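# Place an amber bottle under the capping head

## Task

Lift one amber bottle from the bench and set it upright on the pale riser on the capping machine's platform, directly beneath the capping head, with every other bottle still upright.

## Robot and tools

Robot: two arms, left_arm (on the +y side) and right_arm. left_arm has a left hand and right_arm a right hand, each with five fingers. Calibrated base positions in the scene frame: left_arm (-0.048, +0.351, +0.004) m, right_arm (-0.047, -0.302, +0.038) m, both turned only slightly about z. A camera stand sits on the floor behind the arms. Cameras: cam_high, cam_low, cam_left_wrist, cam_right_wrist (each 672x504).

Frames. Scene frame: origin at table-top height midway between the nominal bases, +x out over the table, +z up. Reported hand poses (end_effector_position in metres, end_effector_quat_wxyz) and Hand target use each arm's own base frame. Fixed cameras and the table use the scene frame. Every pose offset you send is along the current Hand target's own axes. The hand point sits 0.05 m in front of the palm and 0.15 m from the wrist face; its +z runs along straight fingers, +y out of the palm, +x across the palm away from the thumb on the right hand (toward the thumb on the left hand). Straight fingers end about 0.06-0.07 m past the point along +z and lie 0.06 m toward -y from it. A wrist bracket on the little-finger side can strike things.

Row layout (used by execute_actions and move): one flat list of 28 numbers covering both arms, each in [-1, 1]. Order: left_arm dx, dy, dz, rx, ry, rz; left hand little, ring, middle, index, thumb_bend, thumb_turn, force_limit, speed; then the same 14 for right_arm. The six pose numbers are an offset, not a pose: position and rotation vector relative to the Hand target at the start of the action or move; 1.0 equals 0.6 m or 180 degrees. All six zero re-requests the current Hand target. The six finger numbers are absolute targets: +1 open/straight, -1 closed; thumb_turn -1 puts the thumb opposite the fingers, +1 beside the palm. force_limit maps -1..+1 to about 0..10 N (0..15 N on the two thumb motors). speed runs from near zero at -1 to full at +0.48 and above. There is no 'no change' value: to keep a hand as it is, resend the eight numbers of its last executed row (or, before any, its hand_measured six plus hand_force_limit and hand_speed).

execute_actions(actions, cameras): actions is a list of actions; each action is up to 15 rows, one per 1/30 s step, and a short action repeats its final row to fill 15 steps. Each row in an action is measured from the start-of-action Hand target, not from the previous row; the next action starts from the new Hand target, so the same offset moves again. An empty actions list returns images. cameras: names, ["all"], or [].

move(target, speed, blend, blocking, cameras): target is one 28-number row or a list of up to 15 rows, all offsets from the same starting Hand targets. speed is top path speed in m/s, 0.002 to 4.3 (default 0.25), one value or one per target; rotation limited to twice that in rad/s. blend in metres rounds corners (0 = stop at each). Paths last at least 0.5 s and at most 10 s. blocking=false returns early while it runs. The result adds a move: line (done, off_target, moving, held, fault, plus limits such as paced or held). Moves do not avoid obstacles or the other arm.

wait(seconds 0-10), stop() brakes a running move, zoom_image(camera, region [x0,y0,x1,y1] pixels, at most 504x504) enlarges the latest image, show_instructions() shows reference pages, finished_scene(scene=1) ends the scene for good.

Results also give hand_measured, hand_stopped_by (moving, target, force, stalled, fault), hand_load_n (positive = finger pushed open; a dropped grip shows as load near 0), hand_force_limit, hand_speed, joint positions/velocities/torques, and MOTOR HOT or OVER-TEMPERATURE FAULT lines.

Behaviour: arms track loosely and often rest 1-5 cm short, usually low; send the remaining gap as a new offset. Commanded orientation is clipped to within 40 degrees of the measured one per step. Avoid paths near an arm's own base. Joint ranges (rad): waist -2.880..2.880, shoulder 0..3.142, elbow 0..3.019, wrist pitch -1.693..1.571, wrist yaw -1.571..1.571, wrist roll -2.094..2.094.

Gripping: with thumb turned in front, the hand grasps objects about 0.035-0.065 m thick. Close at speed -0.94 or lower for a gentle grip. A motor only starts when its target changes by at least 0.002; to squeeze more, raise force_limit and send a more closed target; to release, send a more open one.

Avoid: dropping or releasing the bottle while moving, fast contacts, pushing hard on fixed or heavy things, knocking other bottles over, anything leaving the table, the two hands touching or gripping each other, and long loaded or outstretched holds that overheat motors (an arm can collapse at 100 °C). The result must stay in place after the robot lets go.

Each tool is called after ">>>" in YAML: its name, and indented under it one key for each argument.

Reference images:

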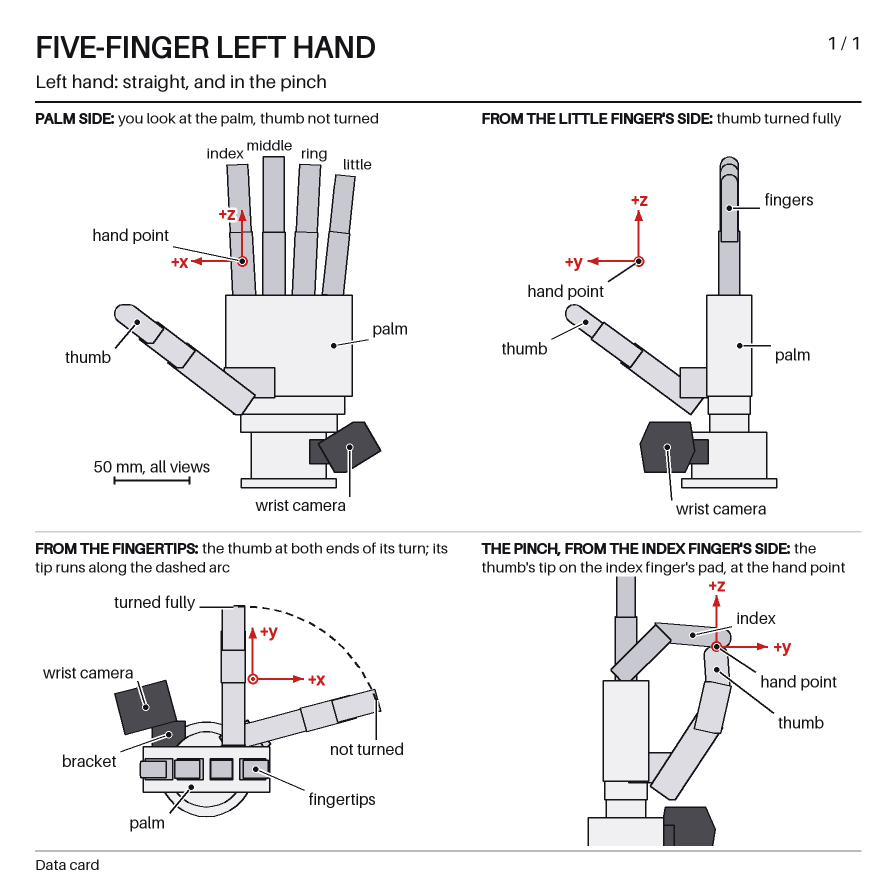

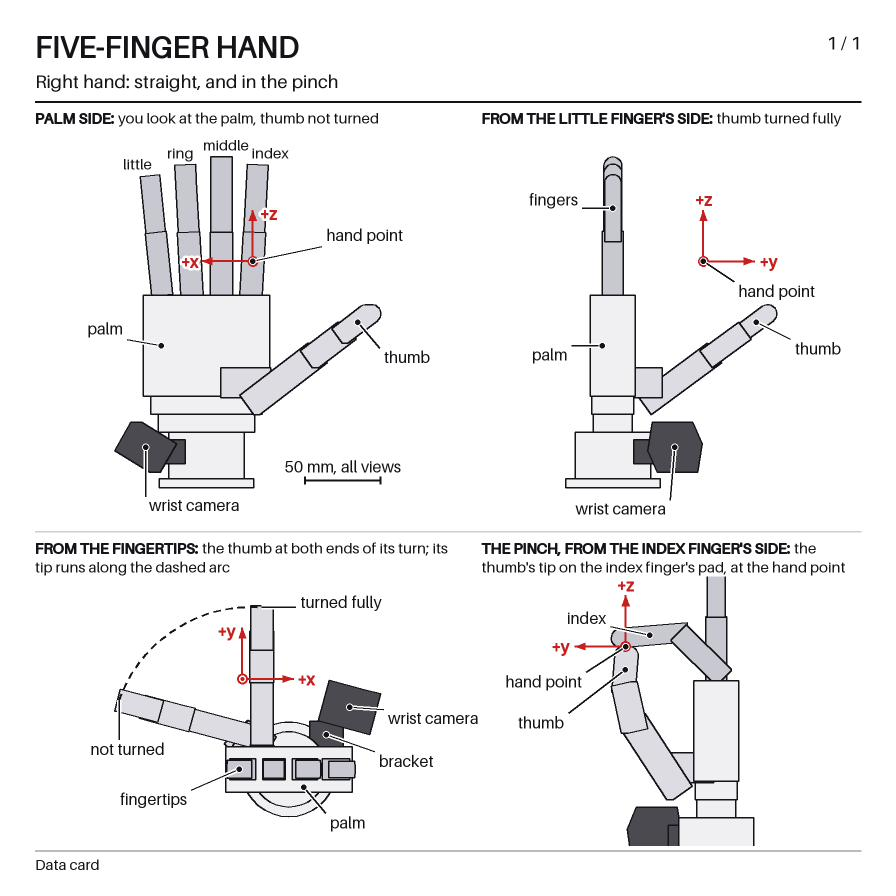

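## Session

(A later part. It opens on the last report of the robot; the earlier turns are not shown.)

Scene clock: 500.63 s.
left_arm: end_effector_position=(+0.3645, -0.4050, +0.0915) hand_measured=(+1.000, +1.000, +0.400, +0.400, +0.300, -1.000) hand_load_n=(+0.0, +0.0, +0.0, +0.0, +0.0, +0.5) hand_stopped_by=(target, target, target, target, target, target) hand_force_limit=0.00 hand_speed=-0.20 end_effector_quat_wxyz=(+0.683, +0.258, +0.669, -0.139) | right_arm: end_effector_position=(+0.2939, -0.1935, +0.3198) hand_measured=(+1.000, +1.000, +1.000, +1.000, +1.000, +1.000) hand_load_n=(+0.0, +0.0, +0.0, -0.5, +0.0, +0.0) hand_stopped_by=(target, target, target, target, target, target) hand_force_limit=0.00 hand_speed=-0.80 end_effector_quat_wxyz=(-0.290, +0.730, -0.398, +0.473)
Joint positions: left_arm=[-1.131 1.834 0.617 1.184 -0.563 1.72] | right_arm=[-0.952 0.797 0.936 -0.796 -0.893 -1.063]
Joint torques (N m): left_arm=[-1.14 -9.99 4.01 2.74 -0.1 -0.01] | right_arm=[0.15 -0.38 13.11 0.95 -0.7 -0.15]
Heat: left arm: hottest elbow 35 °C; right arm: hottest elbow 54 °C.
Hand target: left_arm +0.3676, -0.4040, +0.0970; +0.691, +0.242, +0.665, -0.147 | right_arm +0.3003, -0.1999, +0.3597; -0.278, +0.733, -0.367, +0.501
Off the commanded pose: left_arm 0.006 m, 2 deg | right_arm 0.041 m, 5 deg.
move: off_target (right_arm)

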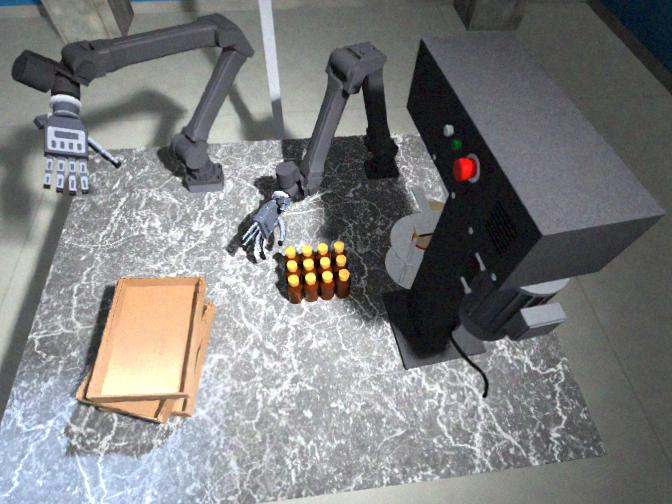

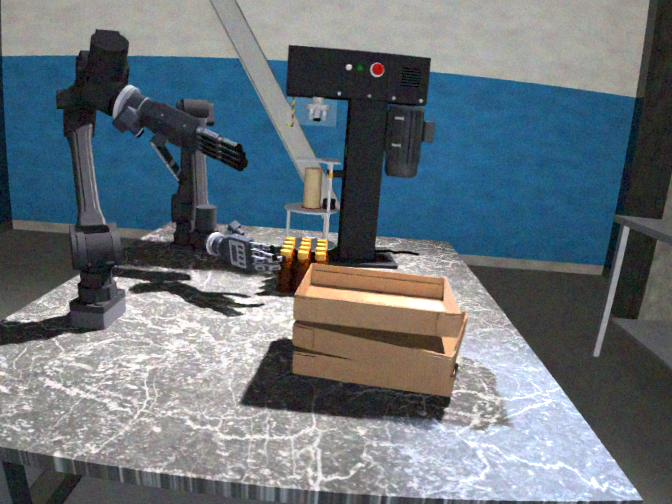

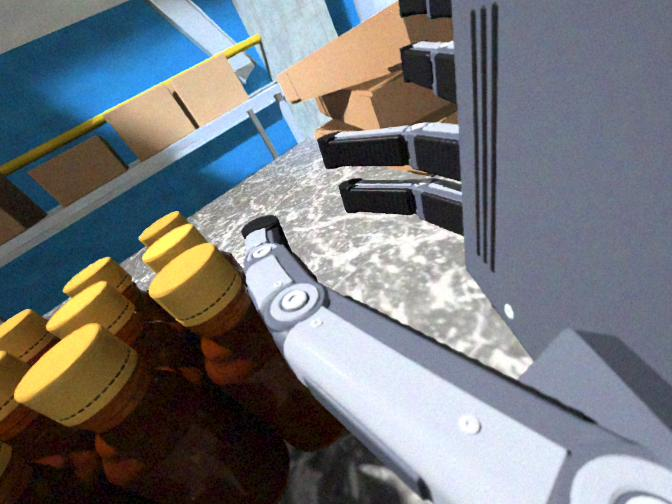

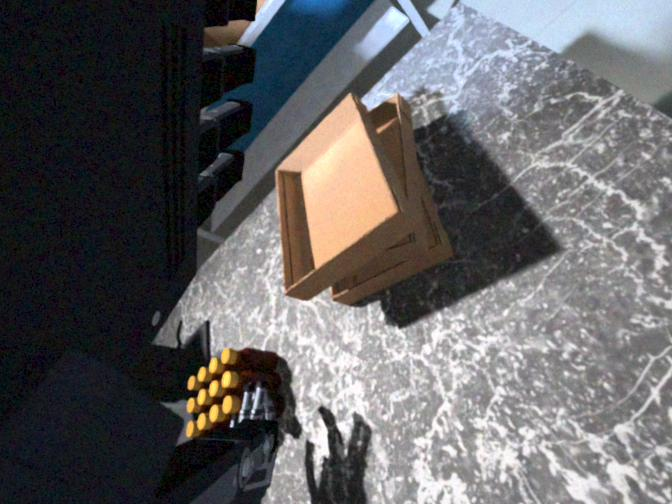

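>>> move:
  target: [0.002,0.0505,-0.0127,0,0,0,1,1,0.4,0.4,0.3,-1,0,-0.2,0,0,0,0,0,0,1,1,1,1,1,1,0,-0.8]
  cameras: ["all"]
  speed: 0.06

>>> zoom_image:
  camera: "cam_high"
  region: [220, 190, 340, 310]

>>> zoom_image:
  camera: "cam_low"
  region: [200, 200, 340, 310]

Scene clock: 542.80 s.
left_arm: end_effector_position=(+0.3748, -0.3725, +0.0789) hand_measured=(+1.000, +1.000, +0.400, +0.400, +0.300, -1.000) hand_load_n=(+0.0, +0.0, +0.0, +0.0, +0.0, +0.0) hand_stopped_by=(target, target, target, target, target, target) hand_force_limit=0.00 hand_speed=-0.20 end_effector_quat_wxyz=(+0.675, +0.264, +0.677, -0.131) | right_arm: end_effector_position=(+0.2939, -0.1935, +0.3198) hand_measured=(+1.000, +1.000, +1.000, +1.000, +1.000, +1.000) hand_load_n=(+0.0, +0.0, +0.0, +0.0, +0.0, +0.0) hand_stopped_by=(target, target, target, target, target, target) hand_force_limit=0.00 hand_speed=-0.80 end_effector_quat_wxyz=(-0.290, +0.730, -0.398, +0.473)
Joint positions: left_arm=[-1.07 1.828 0.554 1.21 -0.506 1.72] | right_arm=[-0.952 0.797 0.936 -0.796 -0.893 -1.063]
Joint torques (N m): left_arm=[-1.38 -11.75 3.75 2.77 -0.11 0] | right_arm=[0.21 -0.5 13.05 0.92 -0.69 -0.16]
Heat: left arm: hottest waist 34 °C; right arm: hottest elbow 55 °C.
Hand target: left_arm +0.3771, -0.3744, +0.1001; +0.691, +0.242, +0.665, -0.147 | right_arm +0.3003, -0.1999, +0.3597; -0.278, +0.733, -0.367, +0.501
Off the commanded pose: left_arm 0.021 m, 4 deg | right_arm 0.041 m, 5 deg.
move: off_target (left_arm, right_arm)

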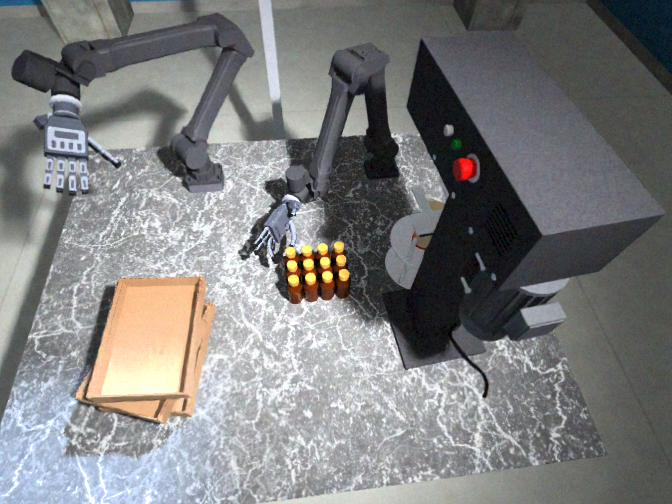

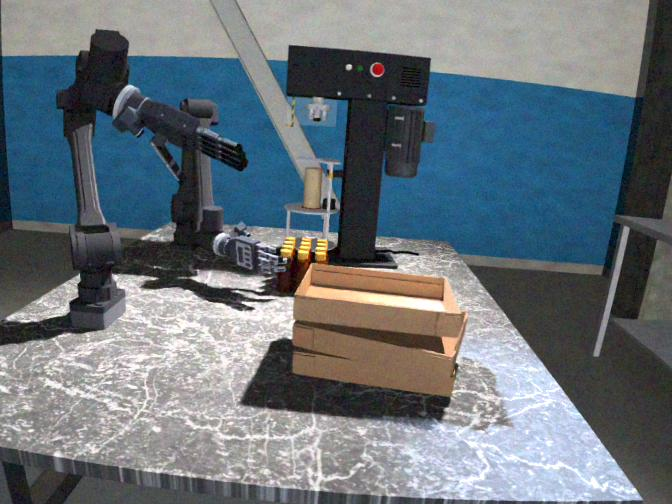

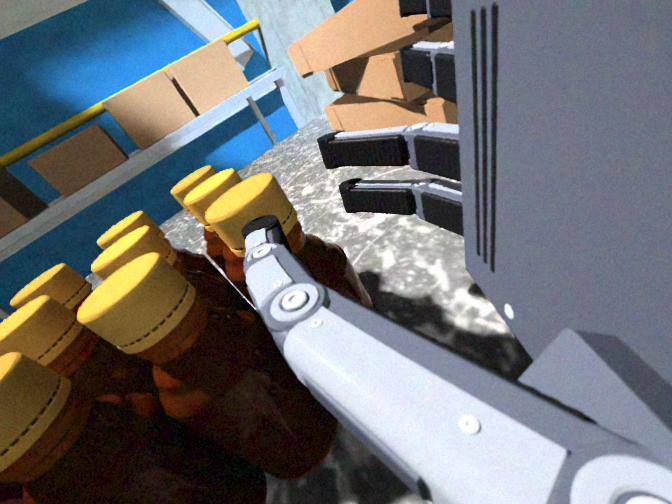

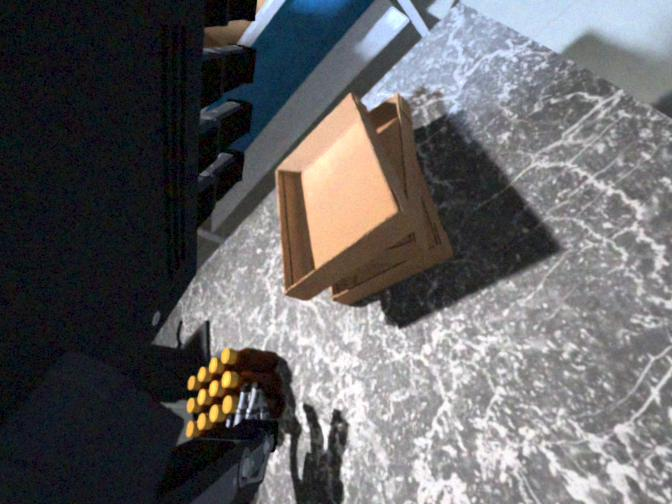

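Scaled by 4.200.

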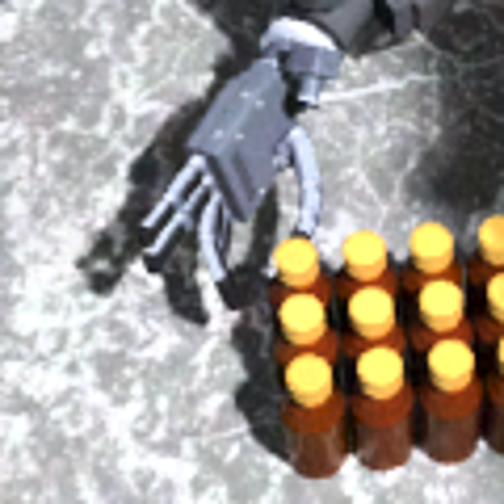

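Scaled by 3.600.

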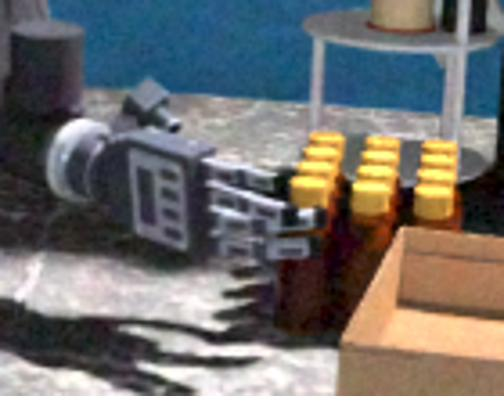

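>>> move:
  target: [-0.0203,0.0358,0.0022,0,0,0,1,1,0.4,0.4,0.3,-1,0,-0.2,0,0,0,0,0,0,1,1,1,1,1,1,0,-0.8]
  cameras: ["all"]
  speed: 0.05

>>> zoom_image:
  camera: "cam_high"
  region: [220, 190, 340, 310]

>>> zoom_image:
  camera: "cam_low"
  region: [200, 200, 340, 310]

>>> zoom_image:
  camera: "cam_left_wrist"
  region: [130, 80, 480, 360]

Scene clock: 556.40 s.
left_arm: end_effector_position=(+0.3888, -0.3556, +0.1036) hand_measured=(+1.000, +1.000, +0.400, +0.400, +0.300, -1.000) hand_load_n=(+0.0, +0.0, +0.0, +0.0, +0.0, +0.0) hand_stopped_by=(target, target, target, target, target, target) hand_force_limit=0.00 hand_speed=-0.20 end_effector_quat_wxyz=(+0.686, +0.249, +0.670, -0.136) | right_arm: end_effector_position=(+0.2939, -0.1935, +0.3198) hand_measured=(+1.000, +1.000, +1.000, +1.000, +1.000, +1.000) hand_load_n=(+0.0, +0.0, +0.0, +0.0, +0.0, -0.5) hand_stopped_by=(target, target, target, target, target, target) hand_force_limit=0.00 hand_speed=-0.80 end_effector_quat_wxyz=(-0.290, +0.730, -0.398, +0.473)
Joint positions: left_arm=[-1.017 1.758 0.532 1.201 -0.464 1.72] | right_arm=[-0.952 0.797 0.936 -0.796 -0.893 -1.063]
Joint torques (N m): left_arm=[-1.44 -10.99 3.93 1.36 -0.09 0.01] | right_arm=[-0.21 -0.15 13.07 1.01 -0.67 -0.15]
Heat: left arm: hottest waist 34 °C; right arm: hottest elbow 55 °C.
Hand target: left_arm +0.3886, -0.3585, +0.1151; +0.691, +0.242, +0.665, -0.147 | right_arm +0.3003, -0.1999, +0.3597; -0.278, +0.733, -0.367, +0.501
Off the commanded pose: left_arm 0.012 m, 2 deg | right_arm 0.041 m, 5 deg.
move: off_target (left_arm, right_arm)

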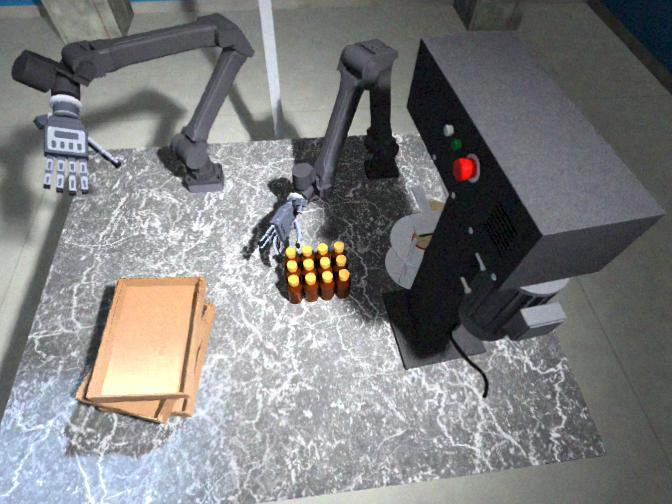

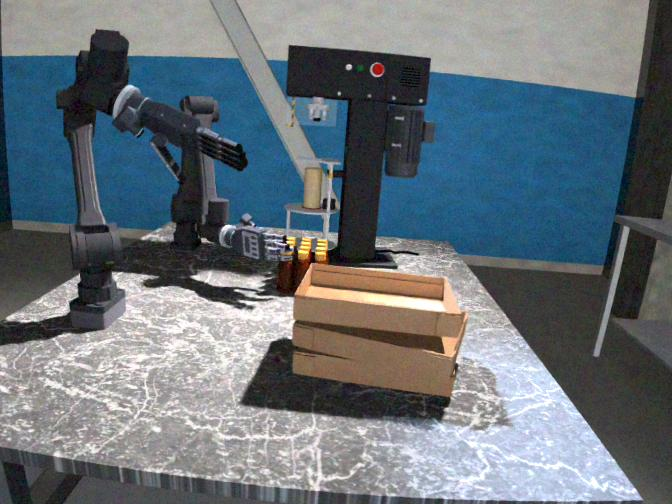

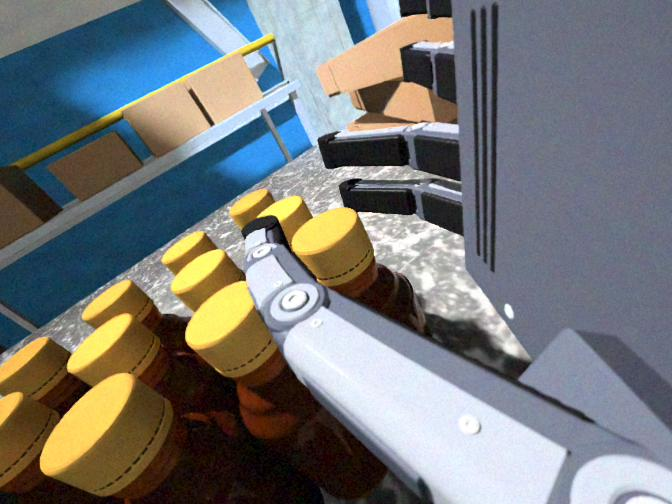

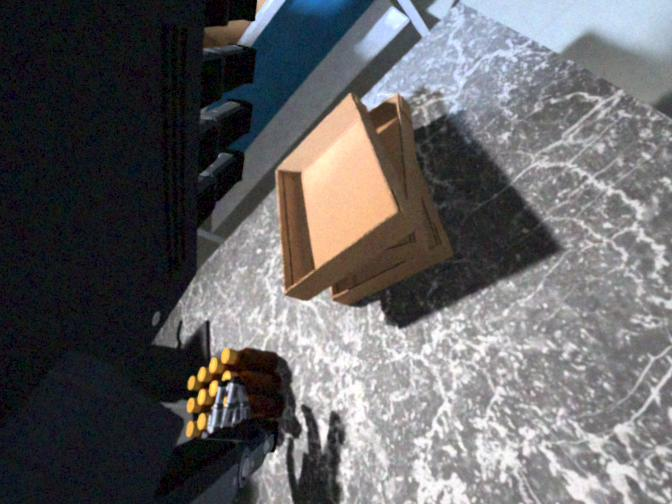

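Scaled by 4.200.

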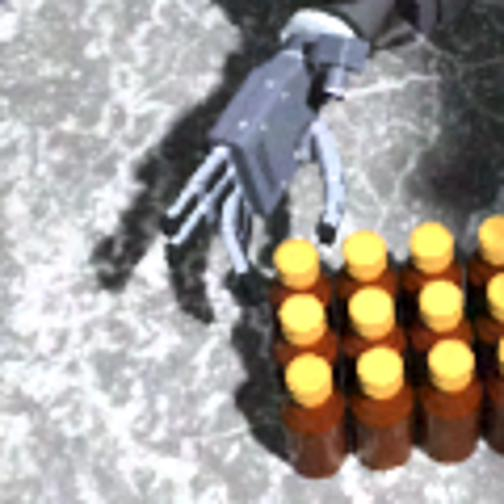

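Scaled by 3.600.

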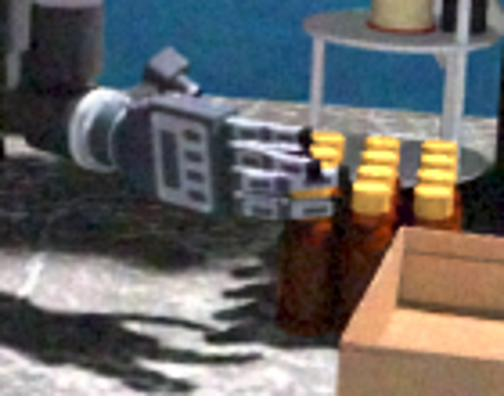

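Scaled by 1.440.

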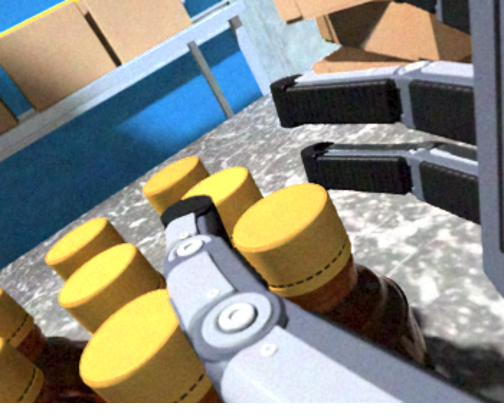

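>>> move:
  target: [0.0182,-0.0025,0,0,0,0,1,1,0.4,0.4,0.3,-1,0,-0.2,0,0,0,0,0,0,1,1,1,1,1,1,0,-0.8]
  cameras: ["all"]
  speed: 0.05

>>> zoom_image:
  camera: "cam_high"
  region: [220, 190, 340, 310]

>>> zoom_image:
  camera: "cam_low"
  region: [200, 200, 340, 310]

>>> zoom_image:
  camera: "cam_left_wrist"
  region: [130, 80, 480, 360]

Scene clock: 566.57 s.
left_arm: end_effector_position=(+0.3876, -0.3574, +0.0968) hand_measured=(+1.000, +1.000, +0.400, +0.400, +0.300, -1.000) hand_load_n=(+0.0, +0.0, +0.0, +0.0, +0.0, +0.0) hand_stopped_by=(target, target, target, target, target, target) hand_force_limit=0.00 hand_speed=-0.20 end_effector_quat_wxyz=(+0.682, +0.256, +0.672, -0.137) | right_arm: end_effector_position=(+0.2939, -0.1935, +0.3198) hand_measured=(+1.000, +1.000, +1.000, +1.000, +1.000, +1.000) hand_load_n=(+0.0, +0.0, +0.0, +0.0, +0.0, +0.0) hand_stopped_by=(target, target, target, target, target, target) hand_force_limit=0.00 hand_speed=-0.80 end_effector_quat_wxyz=(-0.290, +0.730, -0.398, +0.473)
Joint positions: left_arm=[-1.019 1.773 0.532 1.204 -0.457 1.72] | right_arm=[-0.952 0.797 0.936 -0.796 -0.893 -1.063]
Joint torques (N m): left_arm=[-1.44 -9.23 3.84 2.82 -0.1 0] | right_arm=[0.15 -0.5 13.14 0.91 -0.71 -0.16]
Heat: left arm: hottest waist 34 °C; right arm: hottest elbow 55 °C.
Hand target: left_arm +0.3887, -0.3584, +0.1041; +0.691, +0.242, +0.665, -0.147 | right_arm +0.3003, -0.1999, +0.3597; -0.278, +0.733, -0.367, +0.501
Off the commanded pose: left_arm 0.007 m, 2 deg | right_arm 0.041 m, 5 deg.
move: off_target (right_arm)

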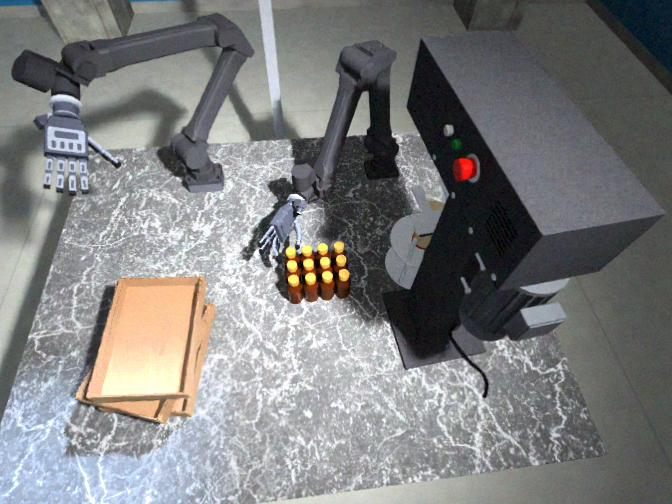

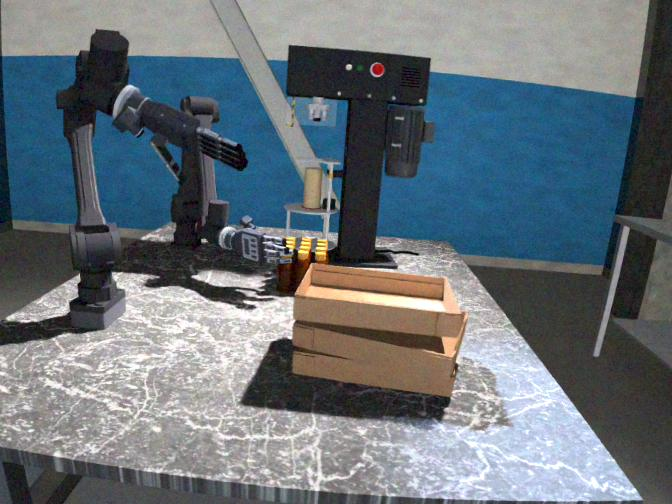

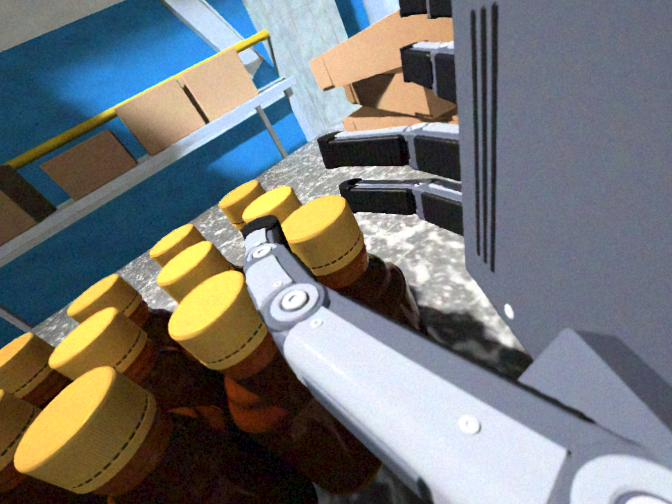

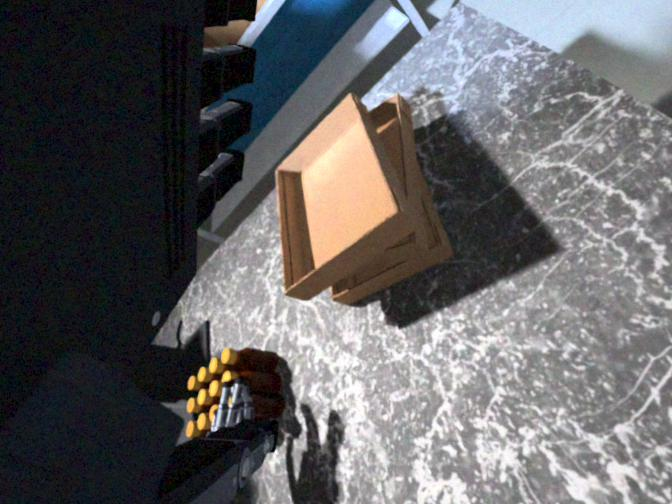

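Scaled by 4.200.

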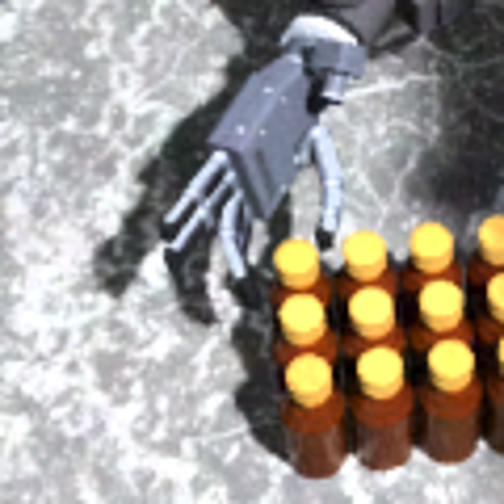

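Scaled by 3.600.

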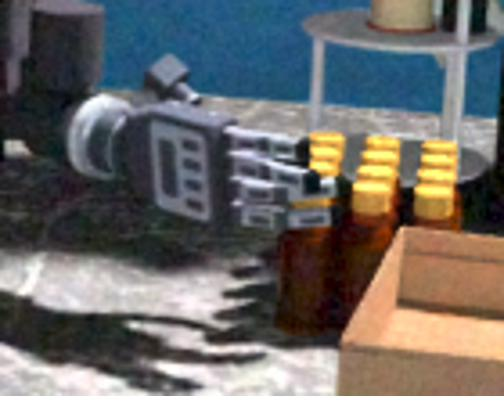

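Scaled by 1.440.

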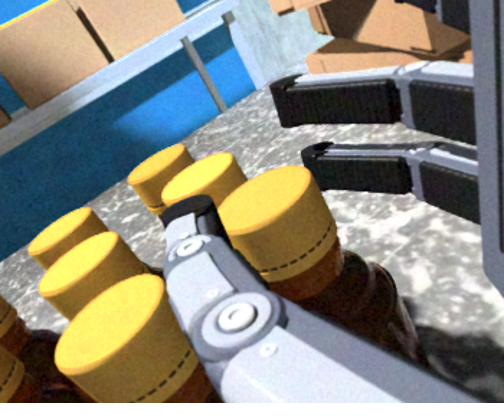

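>>> move:
  target: [0.0083,-0.0012,0,0,0,0,1,1,0.4,0.4,0.3,-1,0,-0.2,0,0,0,0,0,0,1,1,1,1,1,1,0,-0.8]
  cameras: ["cam_low","cam_left_wrist"]
  speed: 0.05

>>> zoom_image:
  camera: "cam_left_wrist"
  region: [130, 80, 480, 360]

Scene clock: 576.70 s.
left_arm: end_effector_position=(+0.3876, -0.3573, +0.0923) hand_measured=(+1.000, +1.000, +0.400, +0.400, +0.300, -1.000) hand_load_n=(+0.0, +0.0, +0.0, +0.0, +0.0, +0.0) hand_stopped_by=(target, target, target, target, target, target) hand_force_limit=0.00 hand_speed=-0.20 end_effector_quat_wxyz=(+0.682, +0.255, +0.671, -0.137) | right_arm: end_effector_position=(+0.2939, -0.1935, +0.3198) hand_measured=(+1.000, +1.000, +1.000, +1.000, +1.000, +1.000) hand_load_n=(+0.0, +0.0, -0.5, +0.0, +0.0, +0.0) hand_stopped_by=(target, target, target, target, target, target) hand_force_limit=0.00 hand_speed=-0.80 end_effector_quat_wxyz=(-0.290, +0.730, -0.398, +0.473)
Joint positions: left_arm=[-1.019 1.792 0.532 1.224 -0.457 1.72] | right_arm=[-0.952 0.797 0.936 -0.796 -0.893 -1.063]
Joint torques (N m): left_arm=[-1.38 -9.35 3.74 2.81 -0.1 0] | right_arm=[-0.26 -0.44 13.12 0.94 -0.69 -0.15]
Heat: left arm: hottest waist 34 °C; right arm: hottest elbow 56 °C.
Hand target: left_arm +0.3886, -0.3585, +0.0991; +0.691, +0.242, +0.665, -0.147 | right_arm +0.3003, -0.1999, +0.3597; -0.278, +0.733, -0.367, +0.501
Off the commanded pose: left_arm 0.007 m, 2 deg | right_arm 0.041 m, 5 deg.
move: off_target (right_arm)
Images, in order (width x height): cam_low 672x504, cam_left_wrist 672x504.

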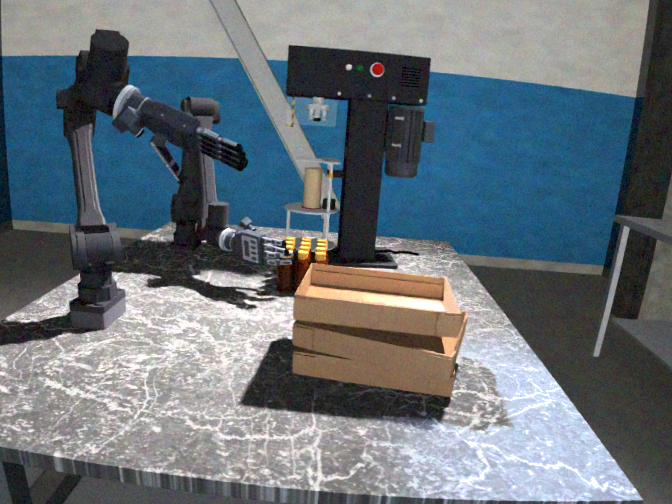

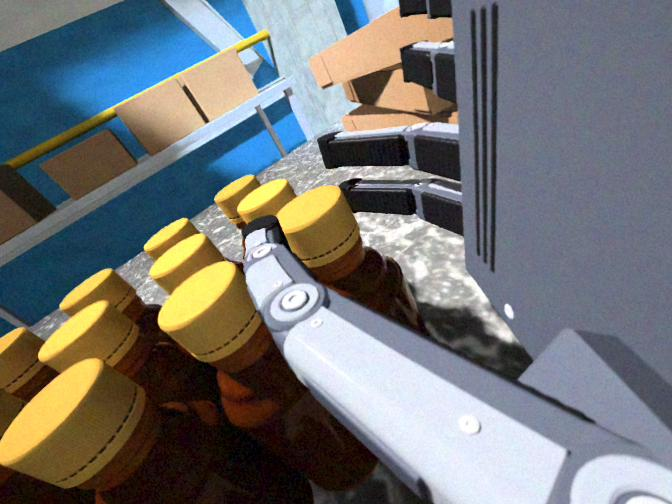

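Scaled by 1.440.

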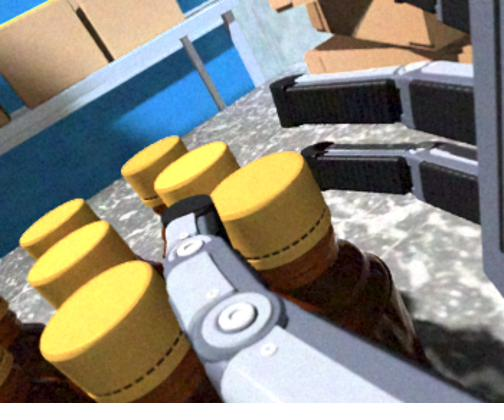

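>>> move:
  target: [0,0,0,0,0,0,1,1,0.4,-0.3,0.3,-1,-0.7,-0.92,0,0,0,0,0,0,1,1,1,1,1,1,0,-0.8]
  cameras: ["all"]
  speed: 0.05

>>> zoom_image:
  camera: "cam_left_wrist"
  region: [130, 80, 480, 360]

>>> zoom_image:
  camera: "cam_high"
  region: [220, 190, 340, 310]

Scene clock: 582.37 s.
left_arm: end_effector_position=(+0.3875, -0.3577, +0.0921) hand_measured=(+1.000, +1.000, +0.400, +0.094, +0.300, -1.000) hand_load_n=(+0.0, +0.0, +0.0, +1.5, +0.5, +0.0) hand_stopped_by=(target, target, target, force, target, target) hand_force_limit=-0.70 hand_speed=-0.92 end_effector_quat_wxyz=(+0.682, +0.255, +0.671, -0.138) | right_arm: end_effector_position=(+0.2939, -0.1935, +0.3198) hand_measured=(+1.000, +1.000, +1.000, +1.000, +1.000, +1.000) hand_load_n=(+0.0, +0.0, +0.0, +0.0, +0.0, +0.0) hand_stopped_by=(target, target, target, target, target, target) hand_force_limit=0.00 hand_speed=-0.80 end_effector_quat_wxyz=(-0.290, +0.730, -0.398, +0.473)
Joint positions: left_arm=[-1.019 1.792 0.532 1.224 -0.455 1.719] | right_arm=[-0.952 0.797 0.936 -0.796 -0.893 -1.063]
Joint torques (N m): left_arm=[-1.38 -9.29 3.74 2.78 -0.14 0.01] | right_arm=[-0.21 -0.32 13.12 0.94 -0.66 -0.18]
Heat: left arm: hottest waist 34 °C; right arm: hottest elbow 56 °C.
Hand target: left_arm +0.3886, -0.3585, +0.0991; +0.691, +0.242, +0.665, -0.147 | right_arm +0.3003, -0.1999, +0.3597; -0.278, +0.733, -0.367, +0.501
Off the commanded pose: left_arm 0.007 m, 2 deg | right_arm 0.041 m, 5 deg.
move: off_target (right_arm)

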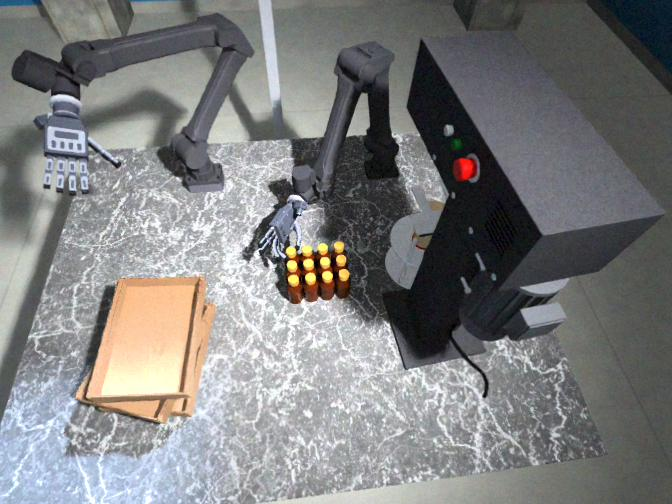

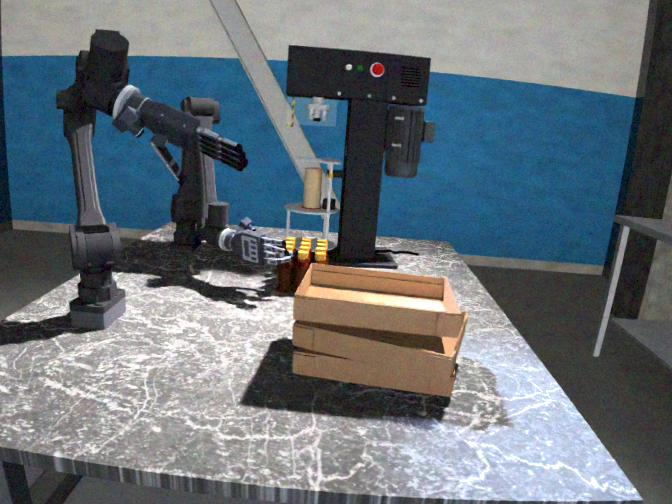

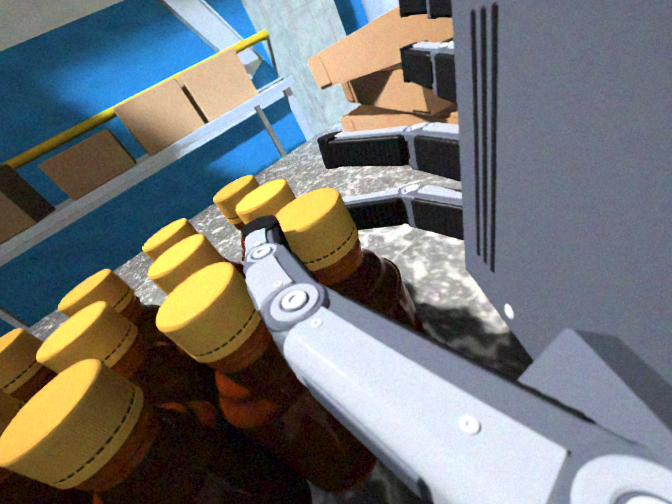

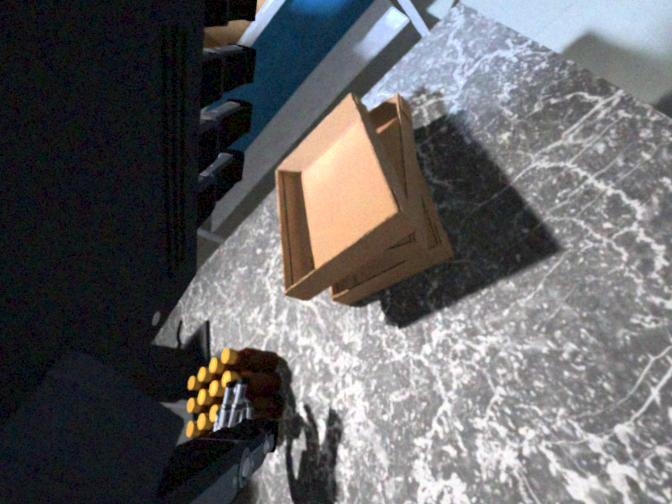

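Scaled by 1.440.

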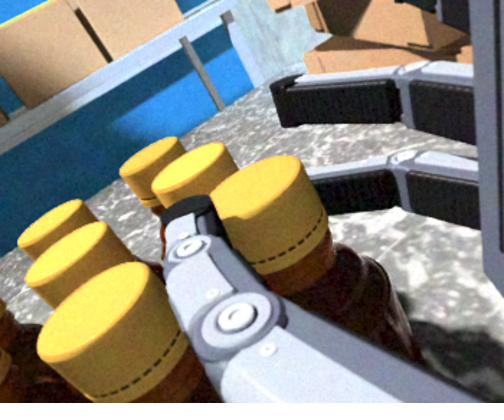

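Scaled by 4.200.

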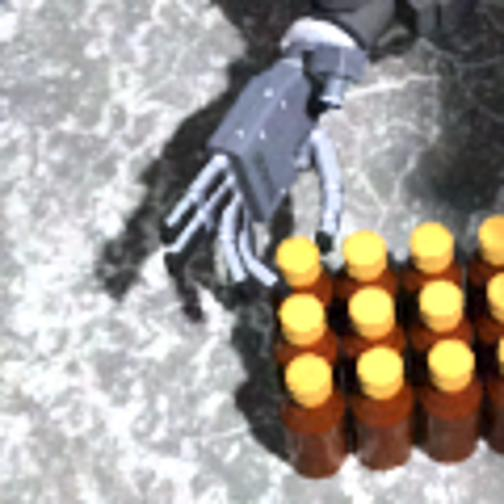

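>>> move:
  target: [0,0,0,0,0,0,1,1,-0.3,-0.3,0.3,-1,-0.7,-0.92,0,0,0,0,0,0,1,1,1,1,1,1,0,-0.8]
  cameras: ["cam_left_wrist","cam_low"]
  speed: 0.05

>>> zoom_image:
  camera: "cam_left_wrist"
  region: [130, 80, 480, 360]

>>> zoom_image:
  camera: "cam_low"
  region: [200, 200, 340, 310]

Scene clock: 587.57 s.
left_arm: end_effector_position=(+0.3875, -0.3577, +0.0921) hand_measured=(+1.000, +1.000, +0.072, +0.094, +0.300, -1.000) hand_load_n=(+0.0, +0.0, +1.5, +0.0, +1.5, +0.5) hand_stopped_by=(target, target, force, force, target, target) hand_force_limit=-0.70 hand_speed=-0.92 end_effector_quat_wxyz=(+0.682, +0.255, +0.671, -0.138) | right_arm: end_effector_position=(+0.2939, -0.1935, +0.3198) hand_measured=(+1.000, +1.000, +1.000, +1.000, +1.000, +1.000) hand_load_n=(+0.0, +0.0, +0.0, +0.0, +0.0, +0.0) hand_stopped_by=(target, target, target, target, target, target) hand_force_limit=0.00 hand_speed=-0.80 end_effector_quat_wxyz=(-0.290, +0.730, -0.398, +0.473)
Joint positions: left_arm=[-1.019 1.792 0.532 1.224 -0.455 1.719] | right_arm=[-0.952 0.797 0.936 -0.796 -0.893 -1.063]
Joint torques (N m): left_arm=[-1.38 -9.23 3.73 2.8 -0.14 0.01] | right_arm=[-0.03 -0.56 13.11 0.94 -0.69 -0.16]
Heat: left arm: hottest waist 34 °C; right arm: hottest elbow 56 °C.
Hand target: left_arm +0.3886, -0.3585, +0.0991; +0.691, +0.242, +0.665, -0.147 | right_arm +0.3003, -0.1999, +0.3597; -0.278, +0.733, -0.367, +0.501
Off the commanded pose: left_arm 0.007 m, 2 deg | right_arm 0.041 m, 5 deg.
move: off_target (right_arm)
Images, in order (width x height): cam_low 672x504, cam_left_wrist 672x504.

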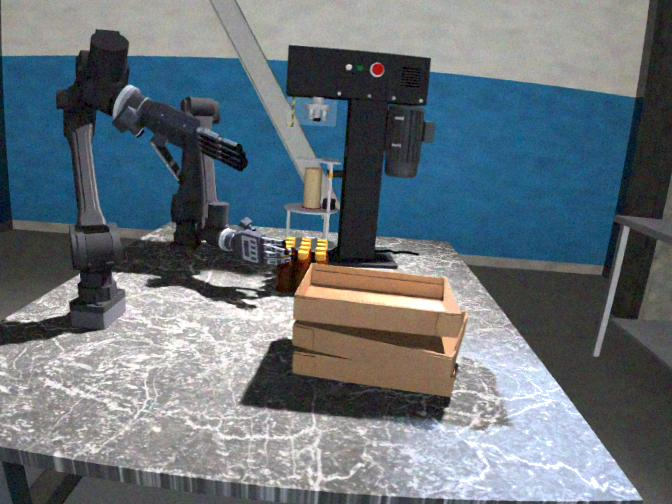

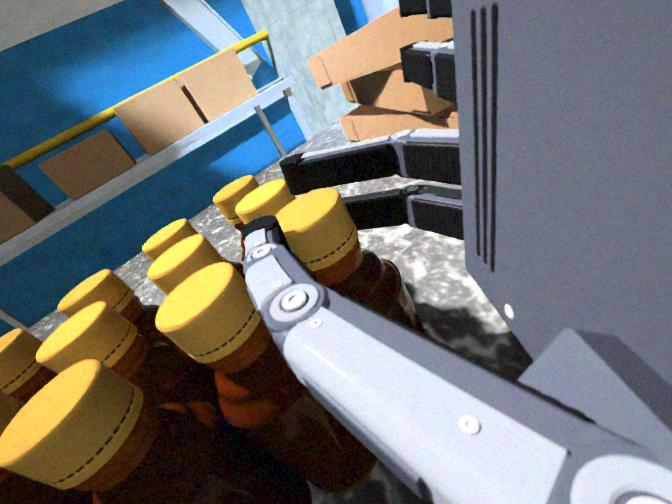

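Scaled by 1.440.

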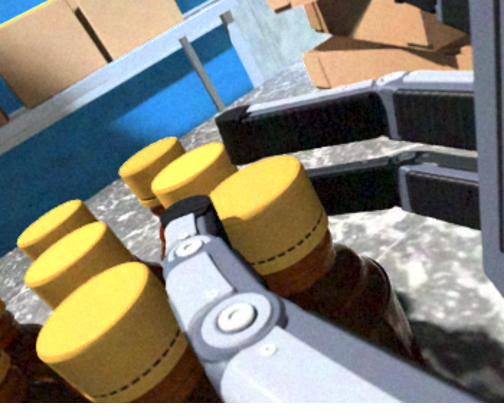

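Scaled by 3.600.

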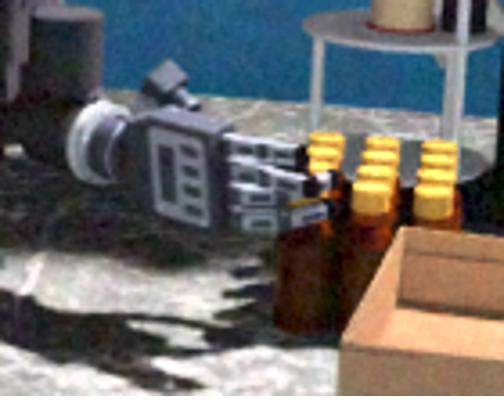

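>>> move:
  target: [0,0,0,0,0,0,1,1,-0.35,-0.35,0.3,-1,-0.3,-0.93,0,0,0,0,0,0,1,1,1,1,1,1,0,-0.8]
  cameras: ["cam_left_wrist","cam_high"]
  speed: 0.05

>>> zoom_image:
  camera: "cam_left_wrist"
  region: [130, 80, 480, 360]

Scene clock: 591.53 s.
left_arm: end_effector_position=(+0.3870, -0.3583, +0.0921) hand_measured=(+1.000, +1.000, +0.060, +0.076, +0.302, -1.000) hand_load_n=(+0.0, +0.0, +3.0, +4.5, +6.0, +0.5) hand_stopped_by=(target, target, force, force, target, target) hand_force_limit=-0.30 hand_speed=-0.93 end_effector_quat_wxyz=(+0.682, +0.256, +0.671, -0.139) | right_arm: end_effector_position=(+0.2939, -0.1935, +0.3198) hand_measured=(+1.000, +1.000, +1.000, +1.000, +1.000, +1.000) hand_load_n=(+0.0, +0.0, +0.0, +0.0, +0.0, +0.0) hand_stopped_by=(target, target, target, target, target, target) hand_force_limit=0.00 hand_speed=-0.80 end_effector_quat_wxyz=(-0.290, +0.730, -0.398, +0.473)
Joint positions: left_arm=[-1.02 1.792 0.532 1.224 -0.455 1.719] | right_arm=[-0.952 0.797 0.936 -0.796 -0.893 -1.063]
Joint torques (N m): left_arm=[-1.44 -9.35 3.74 2.81 -0.15 0.01] | right_arm=[0.09 -0.44 13.12 0.96 -0.68 -0.16]
Heat: left arm: hottest waist 34 °C; right arm: hottest elbow 56 °C.
Hand target: left_arm +0.3886, -0.3585, +0.0991; +0.691, +0.242, +0.665, -0.147 | right_arm +0.3003, -0.1999, +0.3597; -0.278, +0.733, -0.367, +0.501
Off the commanded pose: left_arm 0.007 m, 2 deg | right_arm 0.041 m, 5 deg.
move: off_target (right_arm)
Images, in order (width x height): cam_high 672x504, cam_left_wrist 672x504.

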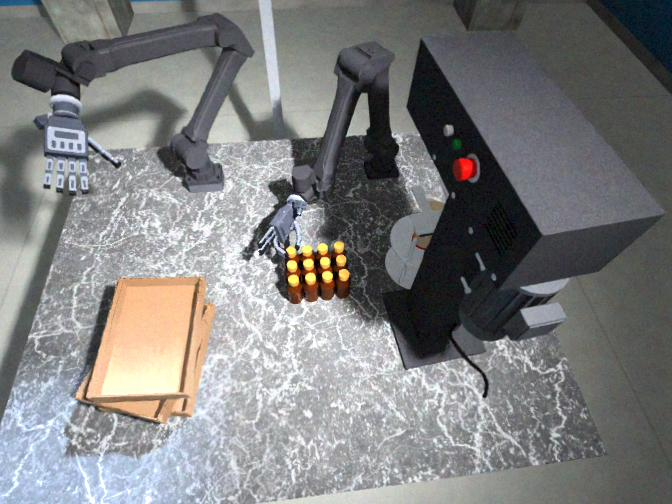

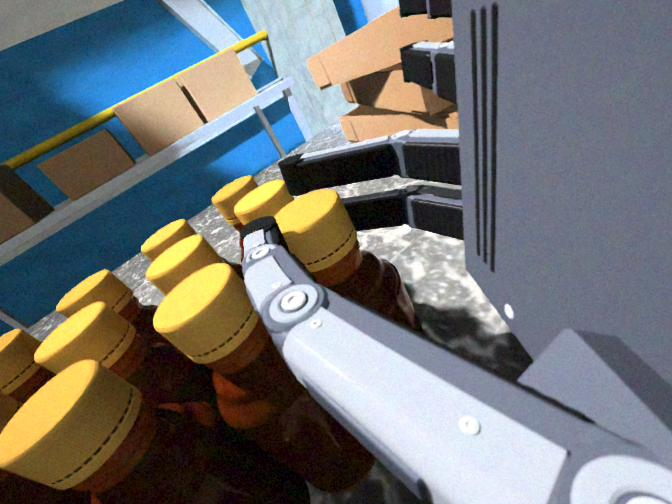

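Scaled by 1.440.

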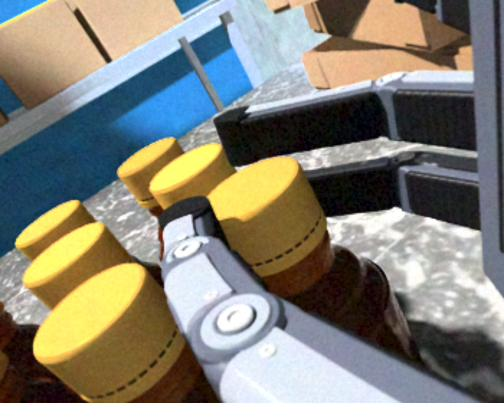

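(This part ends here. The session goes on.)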